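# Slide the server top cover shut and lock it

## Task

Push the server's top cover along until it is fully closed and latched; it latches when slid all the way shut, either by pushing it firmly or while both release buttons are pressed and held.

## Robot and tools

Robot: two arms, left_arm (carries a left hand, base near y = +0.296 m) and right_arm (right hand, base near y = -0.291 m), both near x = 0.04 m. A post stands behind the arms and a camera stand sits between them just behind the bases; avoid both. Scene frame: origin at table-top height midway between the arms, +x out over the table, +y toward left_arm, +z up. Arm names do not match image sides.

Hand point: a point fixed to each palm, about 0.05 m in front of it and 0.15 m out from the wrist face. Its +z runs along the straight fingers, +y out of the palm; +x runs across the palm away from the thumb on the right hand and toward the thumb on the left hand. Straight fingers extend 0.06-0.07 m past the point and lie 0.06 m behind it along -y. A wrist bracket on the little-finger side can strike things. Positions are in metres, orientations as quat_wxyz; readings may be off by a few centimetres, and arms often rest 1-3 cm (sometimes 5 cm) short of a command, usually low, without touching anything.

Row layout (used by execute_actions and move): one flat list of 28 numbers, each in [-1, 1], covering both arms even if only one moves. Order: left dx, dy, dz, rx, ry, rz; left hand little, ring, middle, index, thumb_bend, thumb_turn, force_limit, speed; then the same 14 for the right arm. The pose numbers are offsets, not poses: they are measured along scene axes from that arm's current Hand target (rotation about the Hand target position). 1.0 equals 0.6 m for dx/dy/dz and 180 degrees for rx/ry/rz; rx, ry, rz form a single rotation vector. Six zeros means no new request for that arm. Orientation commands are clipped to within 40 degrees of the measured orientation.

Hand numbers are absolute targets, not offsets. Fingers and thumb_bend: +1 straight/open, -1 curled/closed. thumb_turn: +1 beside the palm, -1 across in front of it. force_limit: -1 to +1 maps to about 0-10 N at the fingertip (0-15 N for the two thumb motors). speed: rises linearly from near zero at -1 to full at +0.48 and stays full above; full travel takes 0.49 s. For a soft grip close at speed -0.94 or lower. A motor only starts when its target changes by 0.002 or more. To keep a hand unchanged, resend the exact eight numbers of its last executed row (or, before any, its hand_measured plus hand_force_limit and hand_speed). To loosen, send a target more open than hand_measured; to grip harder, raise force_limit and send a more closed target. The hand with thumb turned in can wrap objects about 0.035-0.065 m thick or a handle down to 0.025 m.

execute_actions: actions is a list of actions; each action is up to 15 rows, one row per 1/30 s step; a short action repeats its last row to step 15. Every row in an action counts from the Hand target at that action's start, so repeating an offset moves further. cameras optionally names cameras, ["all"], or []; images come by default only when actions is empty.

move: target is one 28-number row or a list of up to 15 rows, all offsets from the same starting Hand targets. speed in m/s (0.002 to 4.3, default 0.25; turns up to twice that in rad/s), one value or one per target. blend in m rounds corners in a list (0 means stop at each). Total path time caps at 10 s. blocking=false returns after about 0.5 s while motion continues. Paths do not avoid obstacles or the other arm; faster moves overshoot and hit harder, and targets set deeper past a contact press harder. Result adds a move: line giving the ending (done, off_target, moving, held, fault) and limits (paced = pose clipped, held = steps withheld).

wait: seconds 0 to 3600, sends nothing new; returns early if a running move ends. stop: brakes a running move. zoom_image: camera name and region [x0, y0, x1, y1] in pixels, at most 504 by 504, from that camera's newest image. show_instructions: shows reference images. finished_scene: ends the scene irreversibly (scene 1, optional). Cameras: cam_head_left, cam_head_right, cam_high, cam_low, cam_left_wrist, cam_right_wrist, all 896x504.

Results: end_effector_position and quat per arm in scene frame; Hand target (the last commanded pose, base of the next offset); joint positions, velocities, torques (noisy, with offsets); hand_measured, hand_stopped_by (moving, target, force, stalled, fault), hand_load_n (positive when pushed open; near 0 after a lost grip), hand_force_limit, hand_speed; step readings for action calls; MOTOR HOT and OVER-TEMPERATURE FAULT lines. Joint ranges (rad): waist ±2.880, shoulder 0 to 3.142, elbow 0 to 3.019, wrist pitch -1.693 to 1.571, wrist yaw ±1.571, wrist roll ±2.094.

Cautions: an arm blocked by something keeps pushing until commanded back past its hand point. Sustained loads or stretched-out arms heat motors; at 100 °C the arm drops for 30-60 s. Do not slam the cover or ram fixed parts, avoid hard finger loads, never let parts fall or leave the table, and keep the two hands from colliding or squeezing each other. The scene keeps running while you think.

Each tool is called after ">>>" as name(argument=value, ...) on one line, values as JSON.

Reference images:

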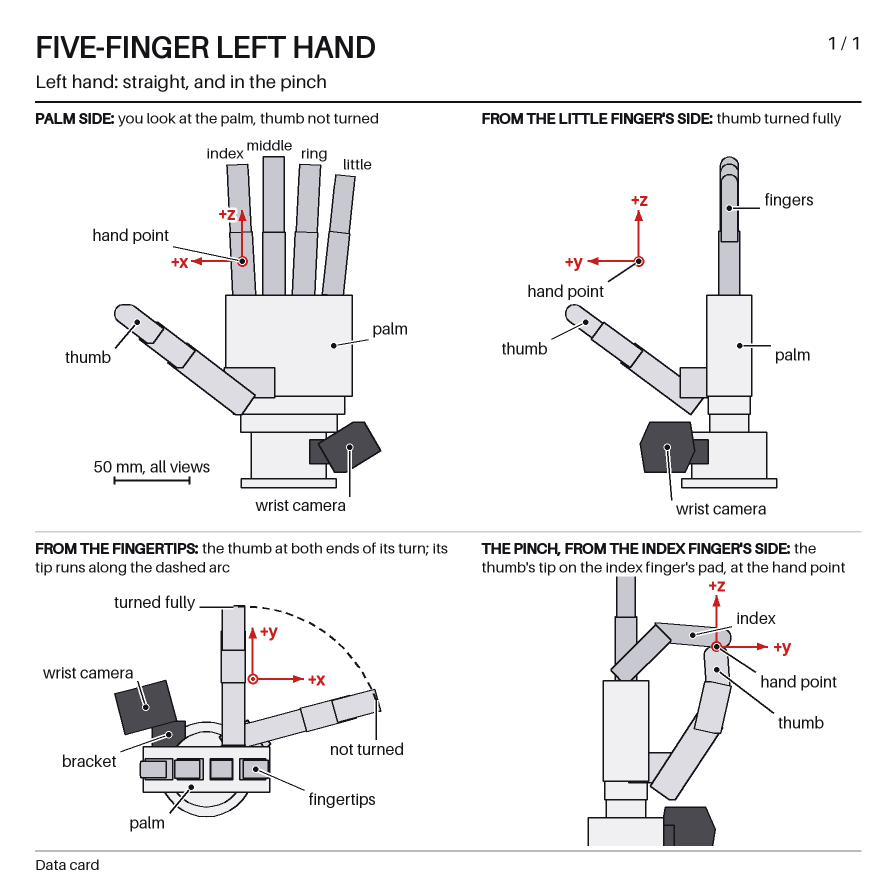

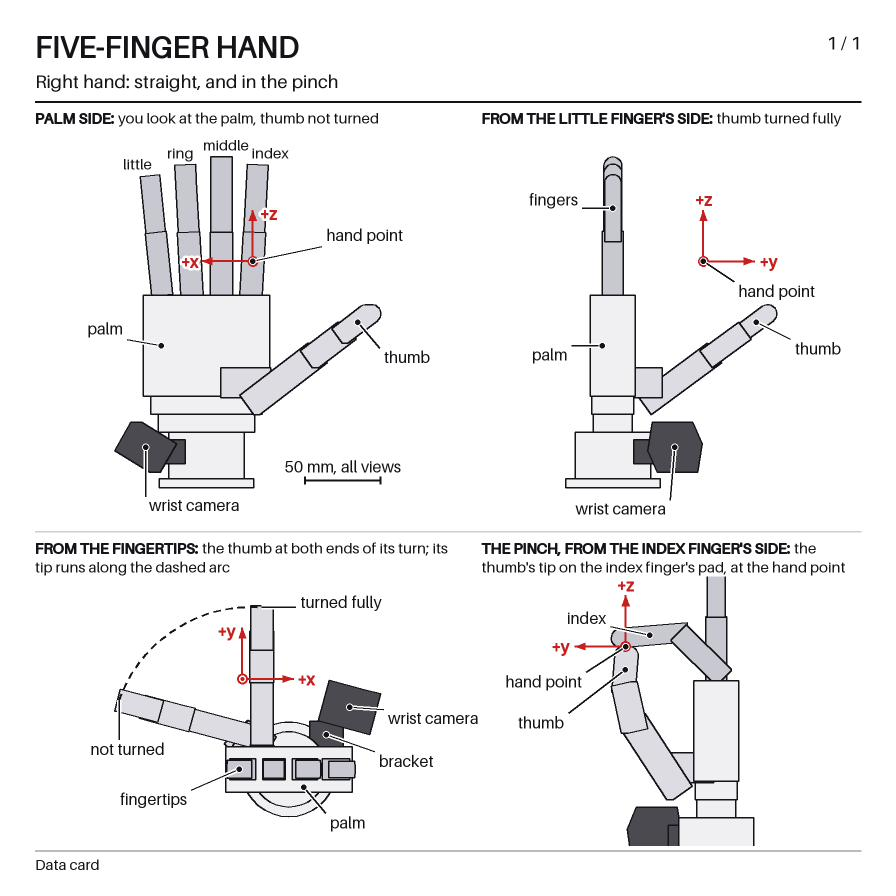

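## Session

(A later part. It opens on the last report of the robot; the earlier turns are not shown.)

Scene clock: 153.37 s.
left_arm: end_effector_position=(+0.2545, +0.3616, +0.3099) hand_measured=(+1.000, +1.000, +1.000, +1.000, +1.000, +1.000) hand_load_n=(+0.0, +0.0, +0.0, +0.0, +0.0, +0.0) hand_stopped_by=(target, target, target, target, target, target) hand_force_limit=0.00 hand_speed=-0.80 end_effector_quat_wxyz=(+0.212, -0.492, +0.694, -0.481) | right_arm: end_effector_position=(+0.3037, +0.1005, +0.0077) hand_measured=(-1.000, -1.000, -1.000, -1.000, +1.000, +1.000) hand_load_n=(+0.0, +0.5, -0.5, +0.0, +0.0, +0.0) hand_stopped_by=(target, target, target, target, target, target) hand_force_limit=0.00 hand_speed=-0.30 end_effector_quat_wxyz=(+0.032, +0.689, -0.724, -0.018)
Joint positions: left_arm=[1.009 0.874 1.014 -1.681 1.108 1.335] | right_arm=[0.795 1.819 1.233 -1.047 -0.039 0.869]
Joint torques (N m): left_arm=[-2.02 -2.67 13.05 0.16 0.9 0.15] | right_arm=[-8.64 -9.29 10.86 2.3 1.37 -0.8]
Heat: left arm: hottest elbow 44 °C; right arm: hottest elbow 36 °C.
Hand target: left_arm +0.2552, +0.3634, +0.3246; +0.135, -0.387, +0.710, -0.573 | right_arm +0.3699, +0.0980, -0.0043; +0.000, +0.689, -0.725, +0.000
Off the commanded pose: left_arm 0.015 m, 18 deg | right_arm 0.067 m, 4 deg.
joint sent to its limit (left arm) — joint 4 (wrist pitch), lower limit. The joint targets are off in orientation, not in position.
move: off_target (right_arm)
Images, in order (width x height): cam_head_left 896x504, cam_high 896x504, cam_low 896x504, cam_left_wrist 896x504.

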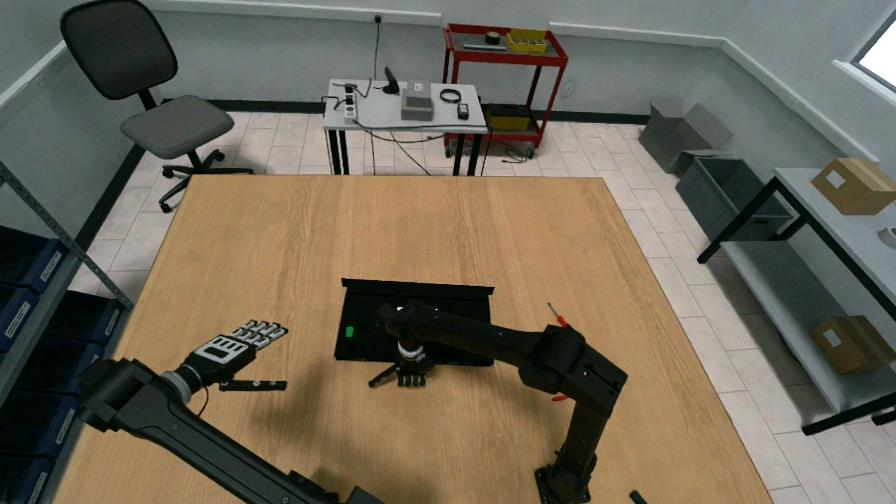

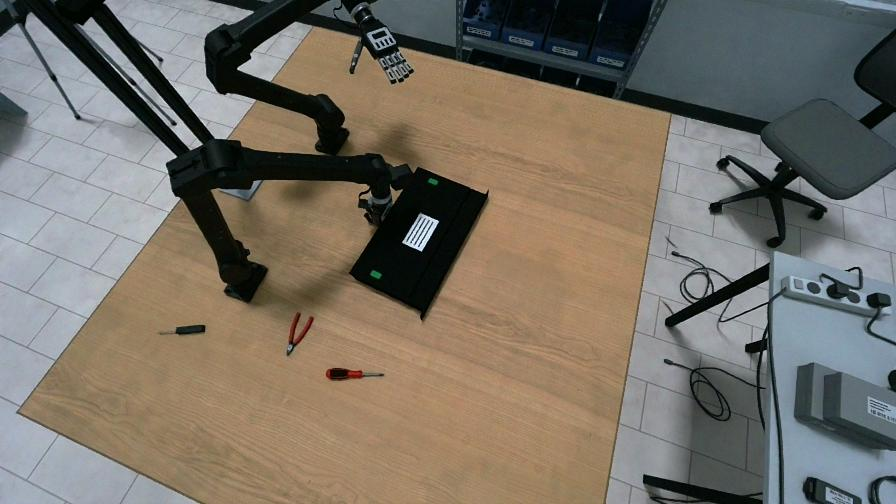

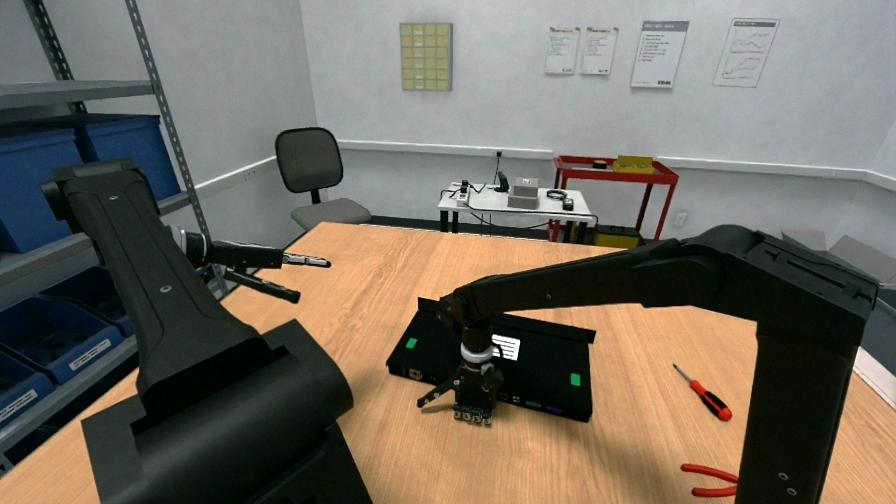

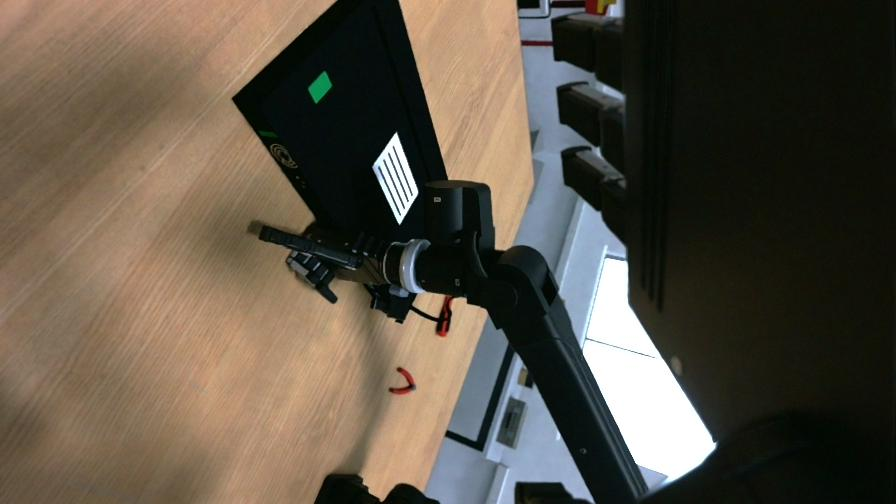

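>>> move(target=[0,0,0,0,0,0,1,1,1,1,1,1,0,-0.8,0.05,-0.0026,0.0,0,0,0,-1,-1,-1,-1,1,1,0,-0.3], speed=0.06, cameras=["cam_head_left","cam_low","cam_high"])

>>> zoom_image(camera="cam_head_left", region=[320, 265, 510, 420])

>>> zoom_image(camera="cam_high", region=[330, 150, 510, 330])

>>> zoom_image(camera="cam_low", region=[370, 290, 610, 440])

Scene clock: 160.20 s.
left_arm: end_effector_position=(+0.2545, +0.3616, +0.3099) hand_measured=(+1.000, +1.000, +1.000, +1.000, +1.000, +1.000) hand_load_n=(+0.0, +0.0, +0.0, +0.0, +0.0, -0.5) hand_stopped_by=(target, target, target, target, target, target) hand_force_limit=0.00 hand_speed=-0.80 end_effector_quat_wxyz=(+0.212, -0.492, +0.694, -0.481) | right_arm: end_effector_position=(+0.3051, +0.0997, +0.0085) hand_measured=(-1.000, -1.000, -1.000, -1.000, +1.000, +1.000) hand_load_n=(+0.0, +0.0, +0.0, +0.0, +0.0, +0.0) hand_stopped_by=(target, target, target, target, target, target) hand_force_limit=0.00 hand_speed=-0.30 end_effector_quat_wxyz=(+0.055, +0.689, -0.723, -0.023)
Joint positions: left_arm=[1.009 0.874 1.014 -1.681 1.108 1.335] | right_arm=[0.787 1.849 1.272 -1.102 -0.052 0.857]
Joint torques (N m): left_arm=[-1.79 -2.55 13.03 0.18 0.89 0.16] | right_arm=[-11.34 -9.58 12.36 3.28 2.08 -0.98]
Heat: left arm: hottest elbow 44 °C; right arm: hottest elbow 37 °C.
Hand target: left_arm +0.2552, +0.3634, +0.3246; +0.135, -0.387, +0.710, -0.573 | right_arm +0.3999, +0.0964, -0.0044; +0.000, +0.689, -0.725, +0.000
Off the commanded pose: left_arm 0.015 m, 18 deg | right_arm 0.096 m, 7 deg.
joint sent to its limit (left arm) — joint 4 (wrist pitch), lower limit. The joint targets are off in orientation, not in position.
move: off_target (right_arm)
Images, in order (width x height): cam_head_left 896x504, cam_high 896x504, cam_low 896x504.

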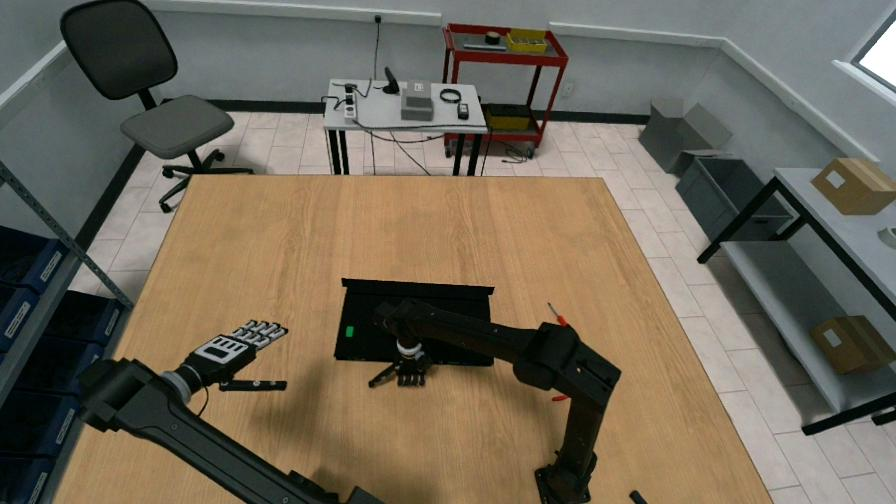

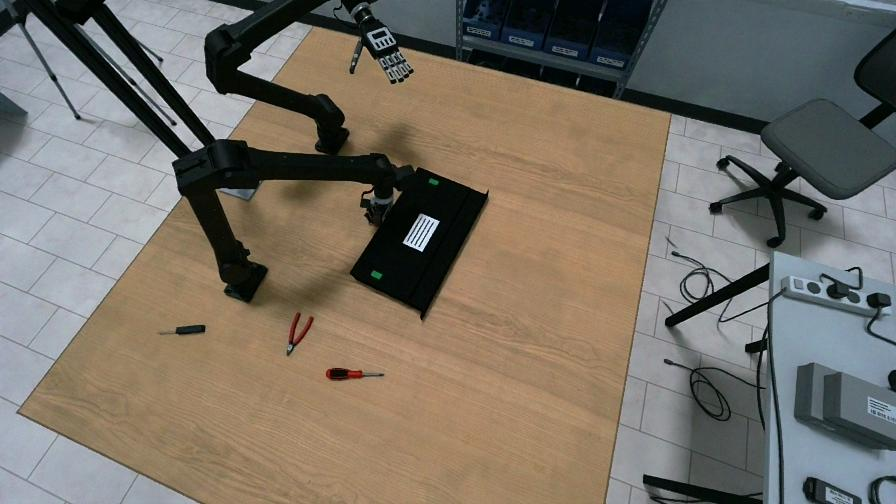

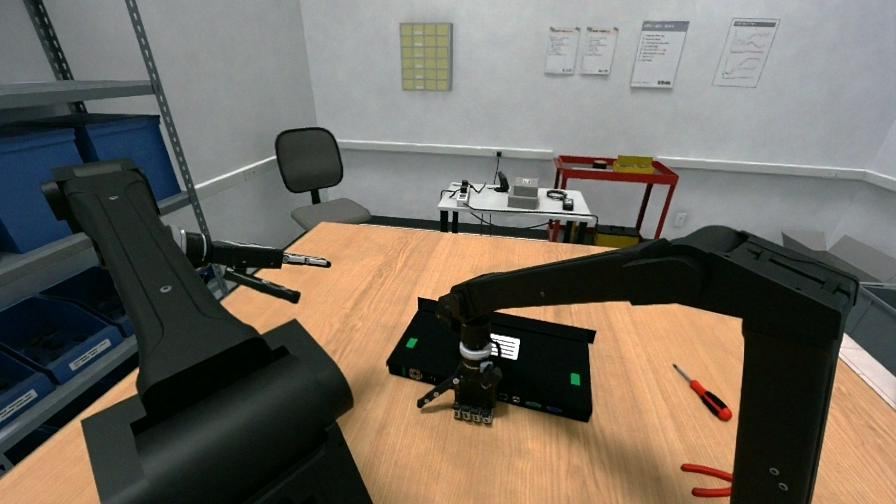

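Scaled by 2.653 from the camera's image (finer frame: 1280x720).

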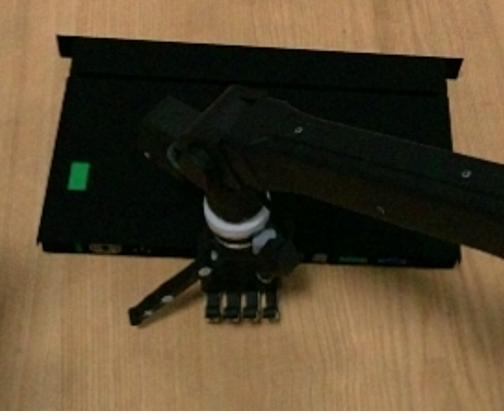

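Scaled by 2.800 from the camera's image (finer frame: 1280x720).

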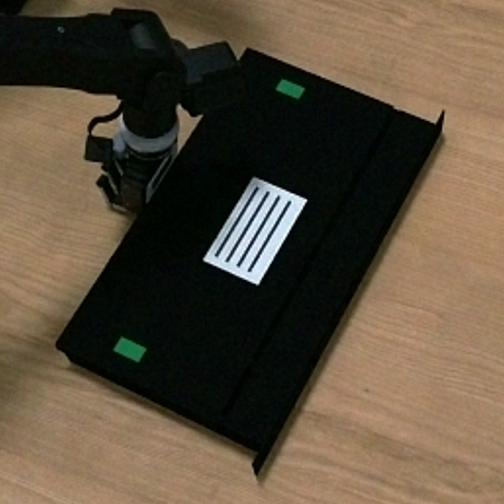

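Scaled by 2.100 from the camera's image (finer frame: 1280x720).

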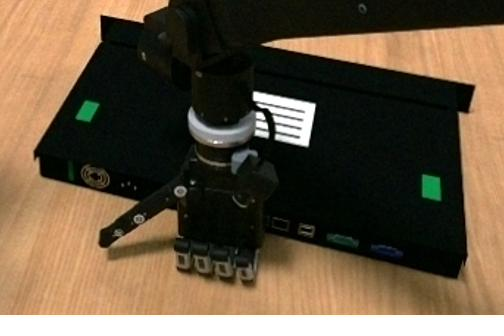

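>>> move(target=[0,0,0,0,0,0,1,1,1,1,1,1,0,-0.8,0.05,-0.0026,0.0,0,0,0,-1,-1,-1,-1,1,1,0,-0.3], speed=0.06, cameras=["cam_head_left","cam_low","cam_high"])

>>> zoom_image(camera="cam_high", region=[330, 150, 510, 330])

>>> zoom_image(camera="cam_low", region=[370, 290, 610, 440])

Scene clock: 164.67 s.
left_arm: end_effector_position=(+0.2545, +0.3616, +0.3099) hand_measured=(+1.000, +1.000, +1.000, +1.000, +1.000, +1.000) hand_load_n=(+0.0, +0.0, +0.0, +0.0, +0.0, +0.0) hand_stopped_by=(target, target, target, target, target, target) hand_force_limit=0.00 hand_speed=-0.80 end_effector_quat_wxyz=(+0.212, -0.492, +0.694, -0.481) | right_arm: end_effector_position=(+0.3068, +0.0987, +0.0097) hand_measured=(-1.000, -1.000, -1.000, -1.000, +1.000, +1.000) hand_load_n=(+0.0, +0.0, +0.0, +0.0, +0.0, +0.0) hand_stopped_by=(target, target, target, target, target, target) hand_force_limit=0.00 hand_speed=-0.30 end_effector_quat_wxyz=(+0.077, +0.690, -0.719, -0.028)
Joint positions: left_arm=[1.009 0.874 1.014 -1.681 1.108 1.335] | right_arm=[0.78 1.879 1.312 -1.157 -0.061 0.841]
Joint torques (N m): left_arm=[-1.9 -2.37 13.07 0.2 0.9 0.15] | right_arm=[-13.8 -9.64 13.87 4.16 2.69 -1.18]
Motor temperatures (°C): left_arm=[32 27 44 27 27 26] | right_arm=[29 27 37 29 31 27]
Heat: left arm: hottest elbow 44 °C; right arm: hottest elbow 37 °C.
Hand target: left_arm +0.2552, +0.3634, +0.3246; +0.135, -0.387, +0.710, -0.573 | right_arm +0.4299, +0.0949, -0.0042; +0.000, +0.689, -0.725, +0.000
Off the commanded pose: left_arm 0.015 m, 18 deg | right_arm 0.124 m, 9 deg.
joint sent to its limit (left arm) — joint 4 (wrist pitch), lower limit. The joint targets are off in orientation, not in position.
move: off_target (right_arm)
Images, in order (width x height): cam_head_left 896x504, cam_high 896x504, cam_low 896x504.

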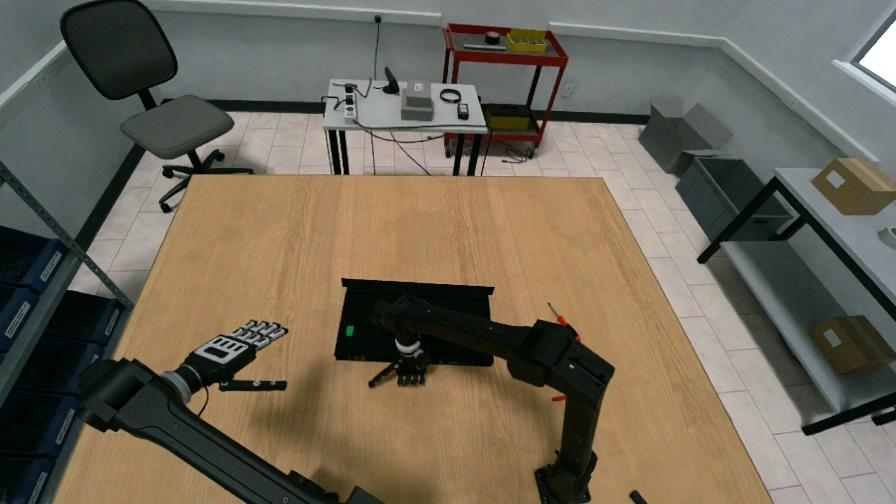

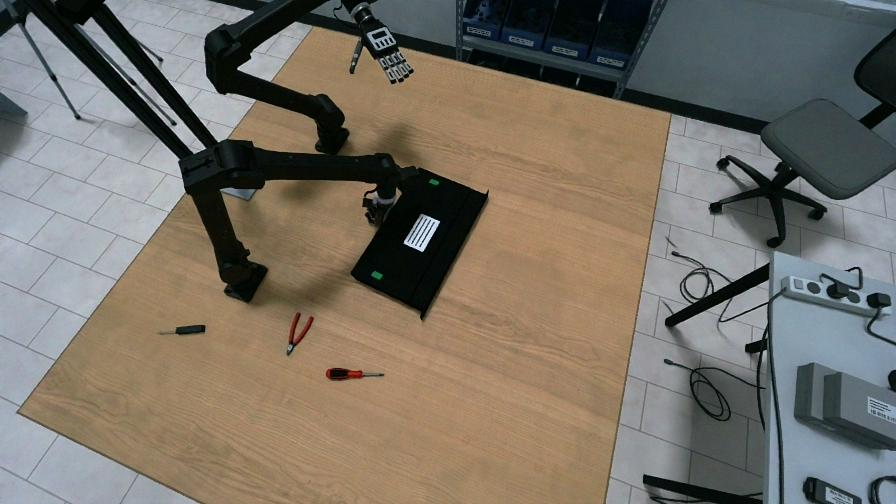

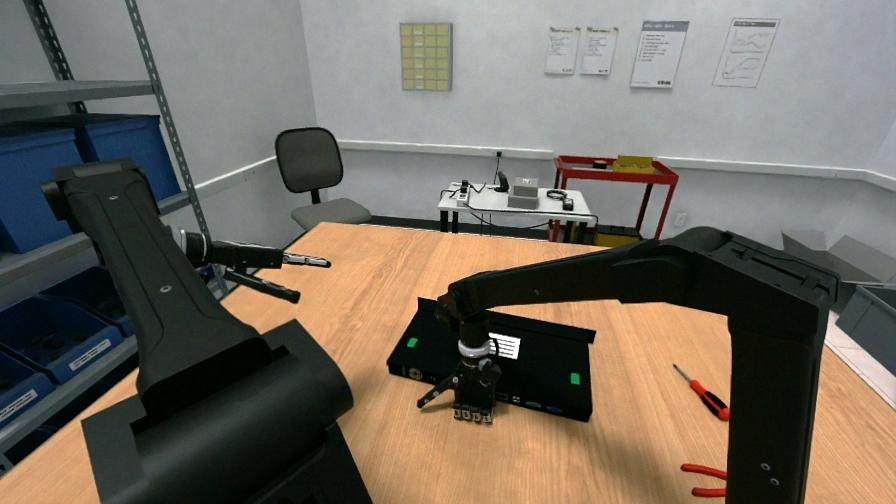

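Scaled by 2.800 from the camera's image (finer frame: 1280x720).

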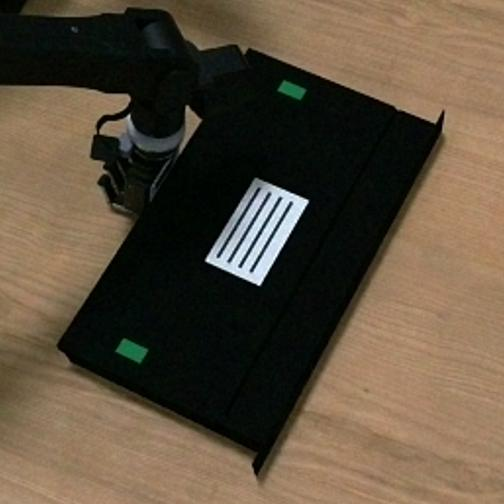

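Scaled by 2.100 from the camera's image (finer frame: 1280x720).

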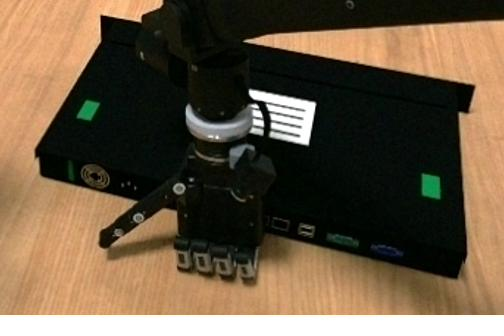

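>>> move(target=[0,0,0,0,0,0,1,1,1,1,1,1,0,-0.8,0.06,-0.003,0.0,0,0,0,-1,-1,-1,-1,1,1,0,-0.3], speed=0.06, cameras=["cam_head_left","cam_low","cam_high"])

>>> zoom_image(camera="cam_high", region=[330, 150, 510, 330])

>>> zoom_image(camera="cam_low", region=[370, 290, 610, 440])

Scene clock: 170.10 s.
left_arm: end_effector_position=(+0.2545, +0.3616, +0.3099) hand_measured=(+1.000, +1.000, +1.000, +1.000, +1.000, +1.000) hand_load_n=(+0.0, +0.0, +0.0, +0.0, +0.0, +0.0) hand_stopped_by=(target, target, target, target, target, target) hand_force_limit=0.00 hand_speed=-0.80 end_effector_quat_wxyz=(+0.212, -0.492, +0.694, -0.481) | right_arm: end_effector_position=(+0.3112, +0.0968, +0.0109) hand_measured=(-1.000, -1.000, -1.000, -1.000, +1.000, +1.000) hand_load_n=(+0.0, +0.5, +0.0, +0.0, +0.0, +0.0) hand_stopped_by=(target, target, target, target, target, target) hand_force_limit=0.00 hand_speed=-0.30 end_effector_quat_wxyz=(+0.104, +0.690, -0.715, -0.029)
Joint positions: left_arm=[1.009 0.874 1.014 -1.681 1.108 1.335] | right_arm=[0.77 1.917 1.365 -1.224 -0.064 0.824]
Joint torques (N m): left_arm=[-2.02 -2.73 13.05 0.21 0.9 0.16] | right_arm=[-16.67 -9.93 15.61 5.16 3.23 -1.3]
Heat: left arm: hottest elbow 44 °C; right arm: hottest elbow 39 °C.
Hand target: left_arm +0.2552, +0.3634, +0.3246; +0.135, -0.387, +0.710, -0.573 | right_arm +0.4659, +0.0930, -0.0043; +0.000, +0.689, -0.725, +0.000
Off the commanded pose: left_arm 0.015 m, 18 deg | right_arm 0.155 m, 12 deg.
joint sent to its limit (left arm) — joint 4 (wrist pitch), lower limit. The joint targets are off in orientation, not in position.
move: off_target (right_arm)
Images, in order (width x height): cam_head_left 896x504, cam_high 896x504, cam_low 896x504.

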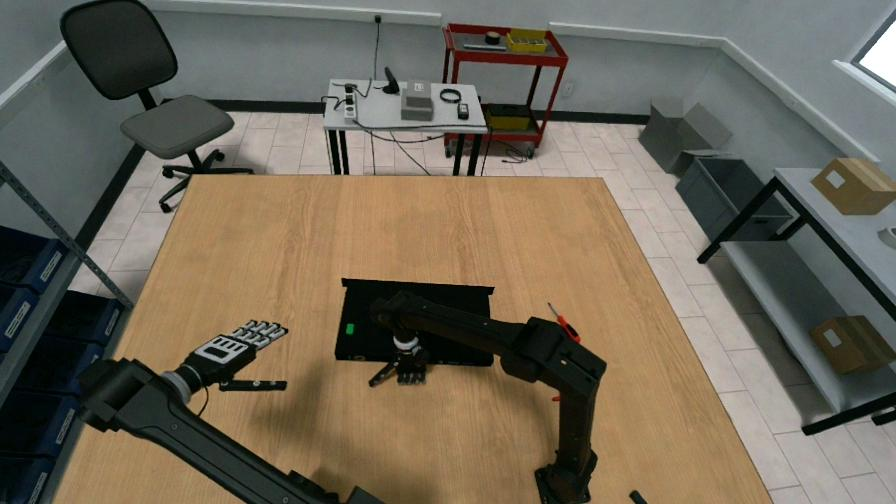

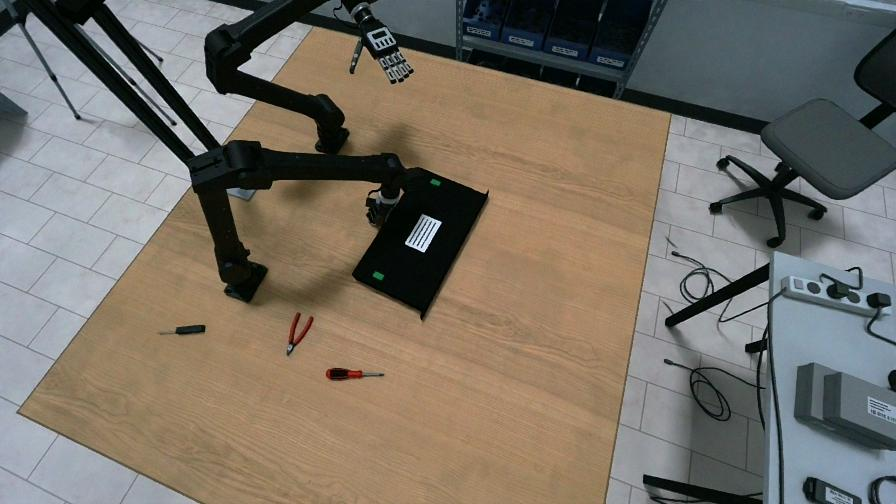

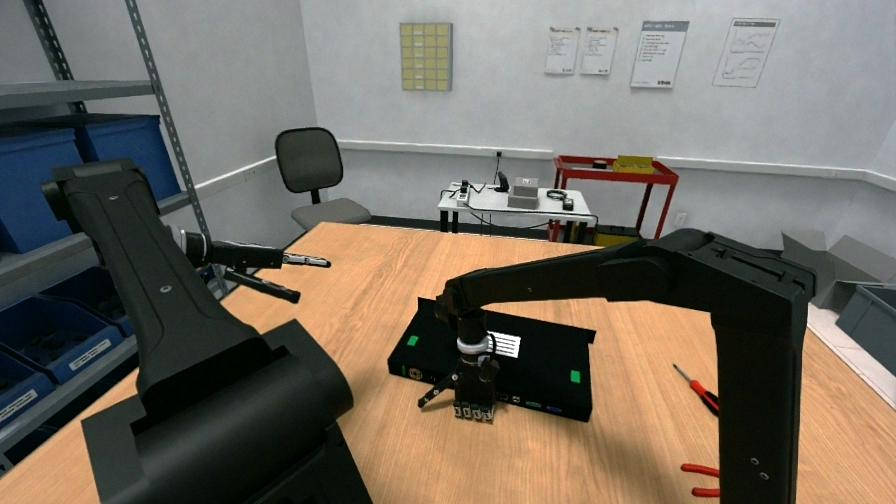

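Scaled by 2.800 from the camera's image (finer frame: 1280x720).

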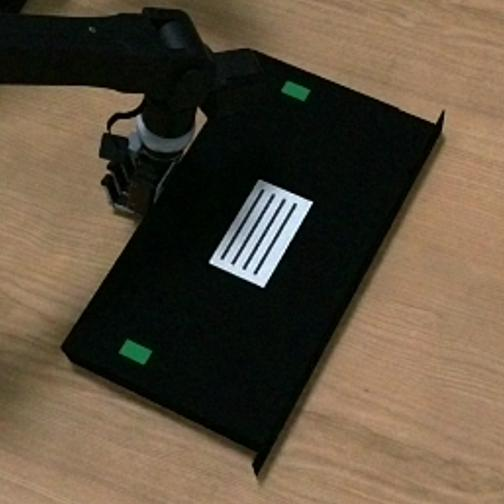

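Scaled by 2.100 from the camera's image (finer frame: 1280x720).

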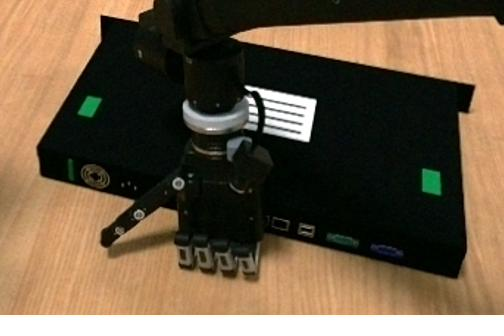

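>>> move(target=[[0,0,0,0,0,0,1,1,1,1,1,1,0,-0.8,-0.27,0.014,0.0,0,0,0,-1,-1,-1,-1,1,1,0,-0.3],[0,0,0,0,0,0,1,1,1,1,1,1,0,-0.8,-0.40,0.014,0.03,0,0,0,-1,-1,-1,-1,1,1,0,-0.3],[0,0,0,0,0,0,1,1,1,1,1,1,0,-0.8,-0.43,0.014,0.3,0,0,0,-1,-1,-1,-1,1,1,0,-0.3]], blend=0.02, speed=[0.08,0.08,0.15], cameras=["cam_head_left","cam_low","cam_high","cam_left_wrist"])

>>> zoom_image(camera="cam_high", region=[330, 150, 510, 330])

>>> zoom_image(camera="cam_low", region=[370, 290, 610, 440])

>>> zoom_image(camera="cam_head_left", region=[320, 265, 510, 420])

Scene clock: 182.63 s.
left_arm: end_effector_position=(+0.2545, +0.3616, +0.3099) hand_measured=(+1.000, +1.000, +1.000, +1.000, +1.000, +1.000) hand_load_n=(+0.0, +0.0, +0.0, +0.0, +0.0, +0.0) hand_stopped_by=(target, target, target, target, target, target) hand_force_limit=0.00 hand_speed=-0.80 end_effector_quat_wxyz=(+0.212, -0.492, +0.694, -0.481) | right_arm: end_effector_position=(+0.2058, +0.0890, +0.1591) hand_measured=(-1.000, -1.000, -1.000, -1.000, +1.000, +1.000) hand_load_n=(+0.0, +0.0, -0.5, +0.0, +0.0, +0.0) hand_stopped_by=(target, target, target, target, target, target) hand_force_limit=0.00 hand_speed=-0.30 end_effector_quat_wxyz=(+0.018, +0.688, -0.725, +0.004)
Joint positions: left_arm=[1.009 0.874 1.014 -1.681 1.108 1.335] | right_arm=[0.968 1.47 1.234 -1.371 -0.001 1.045]
Joint torques (N m): left_arm=[-1.79 -2.49 13.01 0.23 0.9 0.16] | right_arm=[-0.15 -10.05 9.51 -0.14 -0.22 0.07]
Motor temperatures (°C): left_arm=[32 27 44 27 27 26] | right_arm=[29 27 41 30 40 28]
Heat: left arm: hottest elbow 44 °C; right arm: hottest elbow 41 °C.
Hand target: left_arm +0.2552, +0.3634, +0.3246; +0.135, -0.387, +0.710, -0.573 | right_arm +0.2078, +0.1014, +0.1756; +0.000, +0.689, -0.725, +0.000
Off the commanded pose: left_arm 0.015 m, 18 deg | right_arm 0.021 m, 2 deg.
joint sent to its limit (left arm) — joint 4 (wrist pitch), lower limit. The joint targets are off in orientation, not in position.
move: off_target (right_arm)
Images, in order (width x height): cam_head_left 896x504, cam_high 896x504, cam_low 896x504, cam_left_wrist 896x504.

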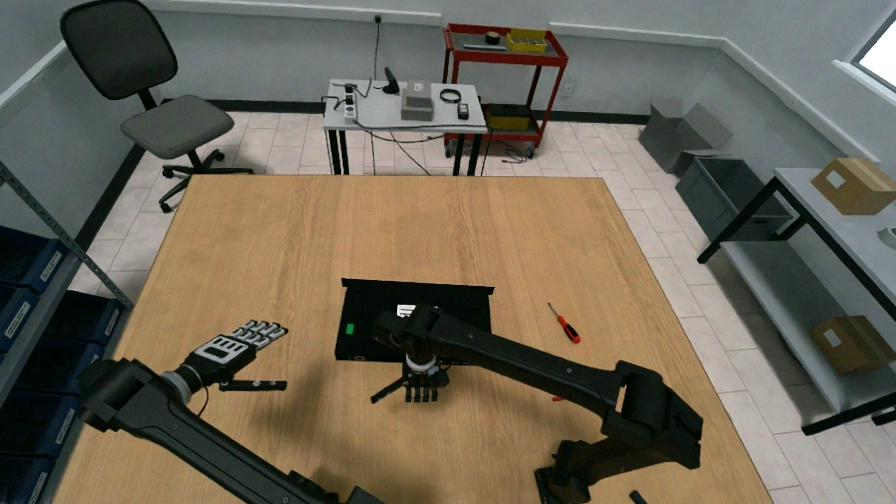

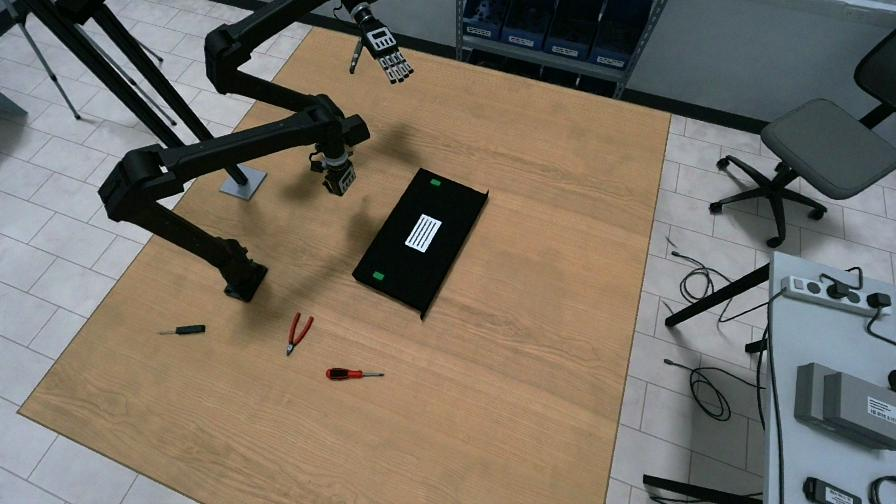

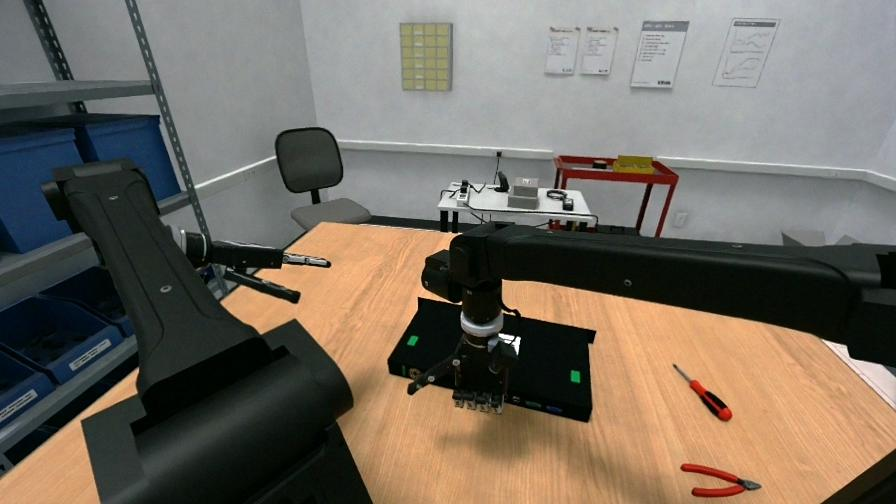

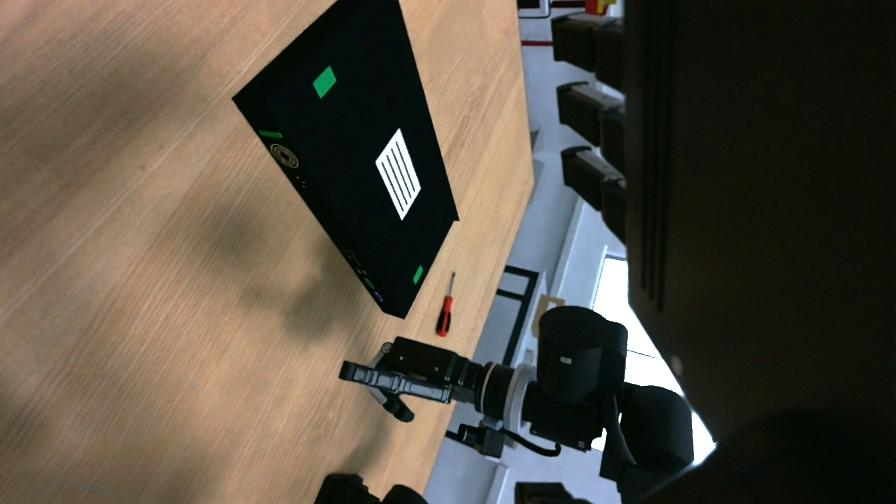

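Scaled by 2.800 from the camera's image (finer frame: 1280x720).

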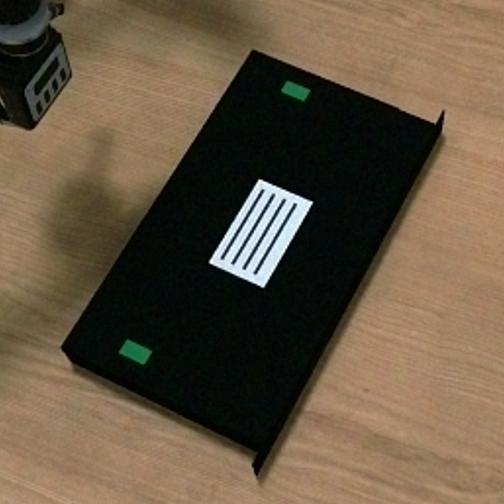

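Scaled by 2.100 from the camera's image (finer frame: 1280x720).

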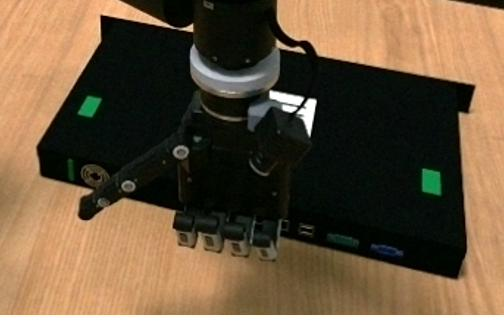

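Scaled by 2.653 from the camera's image (finer frame: 1280x720).

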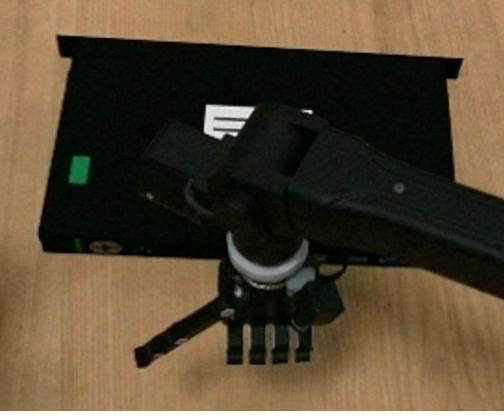

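>>> zoom_image(camera="cam_high", region=[410, 160, 500, 250])

>>> zoom_image(camera="cam_head_left", region=[430, 270, 510, 380])

>>> zoom_image(camera="cam_left_wrist", region=[220, 0, 470, 330])

>>> zoom_image(camera="cam_low", region=[540, 310, 610, 430])

Scaled by 5.600 from the camera's image (finer frame: 1280x720).

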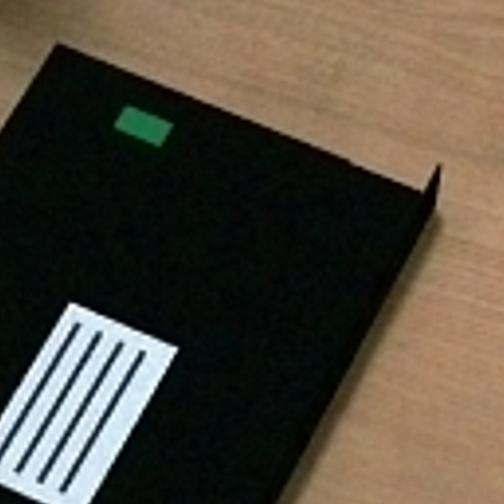

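Scaled by 4.582 from the camera's image (finer frame: 1280x720).

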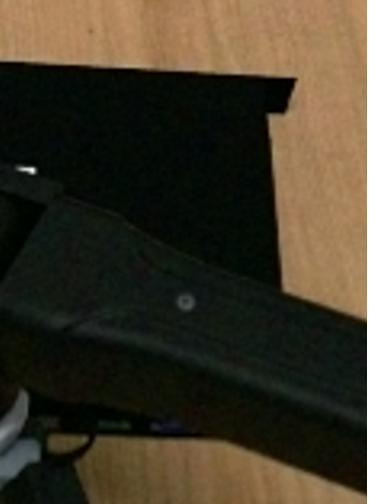

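Scaled by 1.527 from the camera's image (finer frame: 1280x720).

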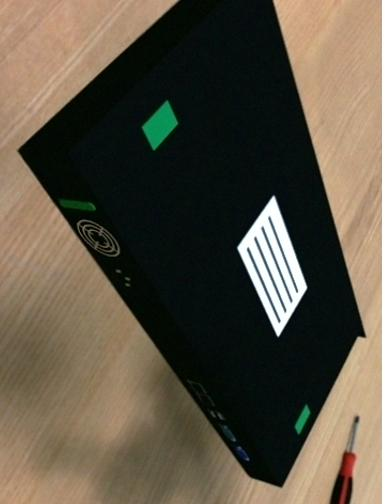

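Scaled by 4.200 from the camera's image (finer frame: 1280x720).

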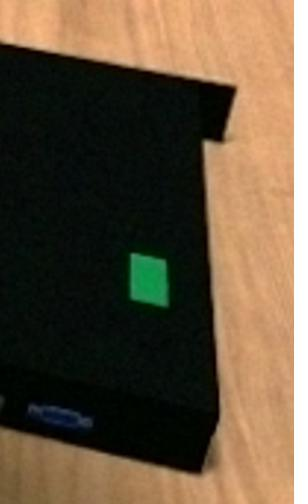

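>>> finished_scene()

The scene is finished: the task was done.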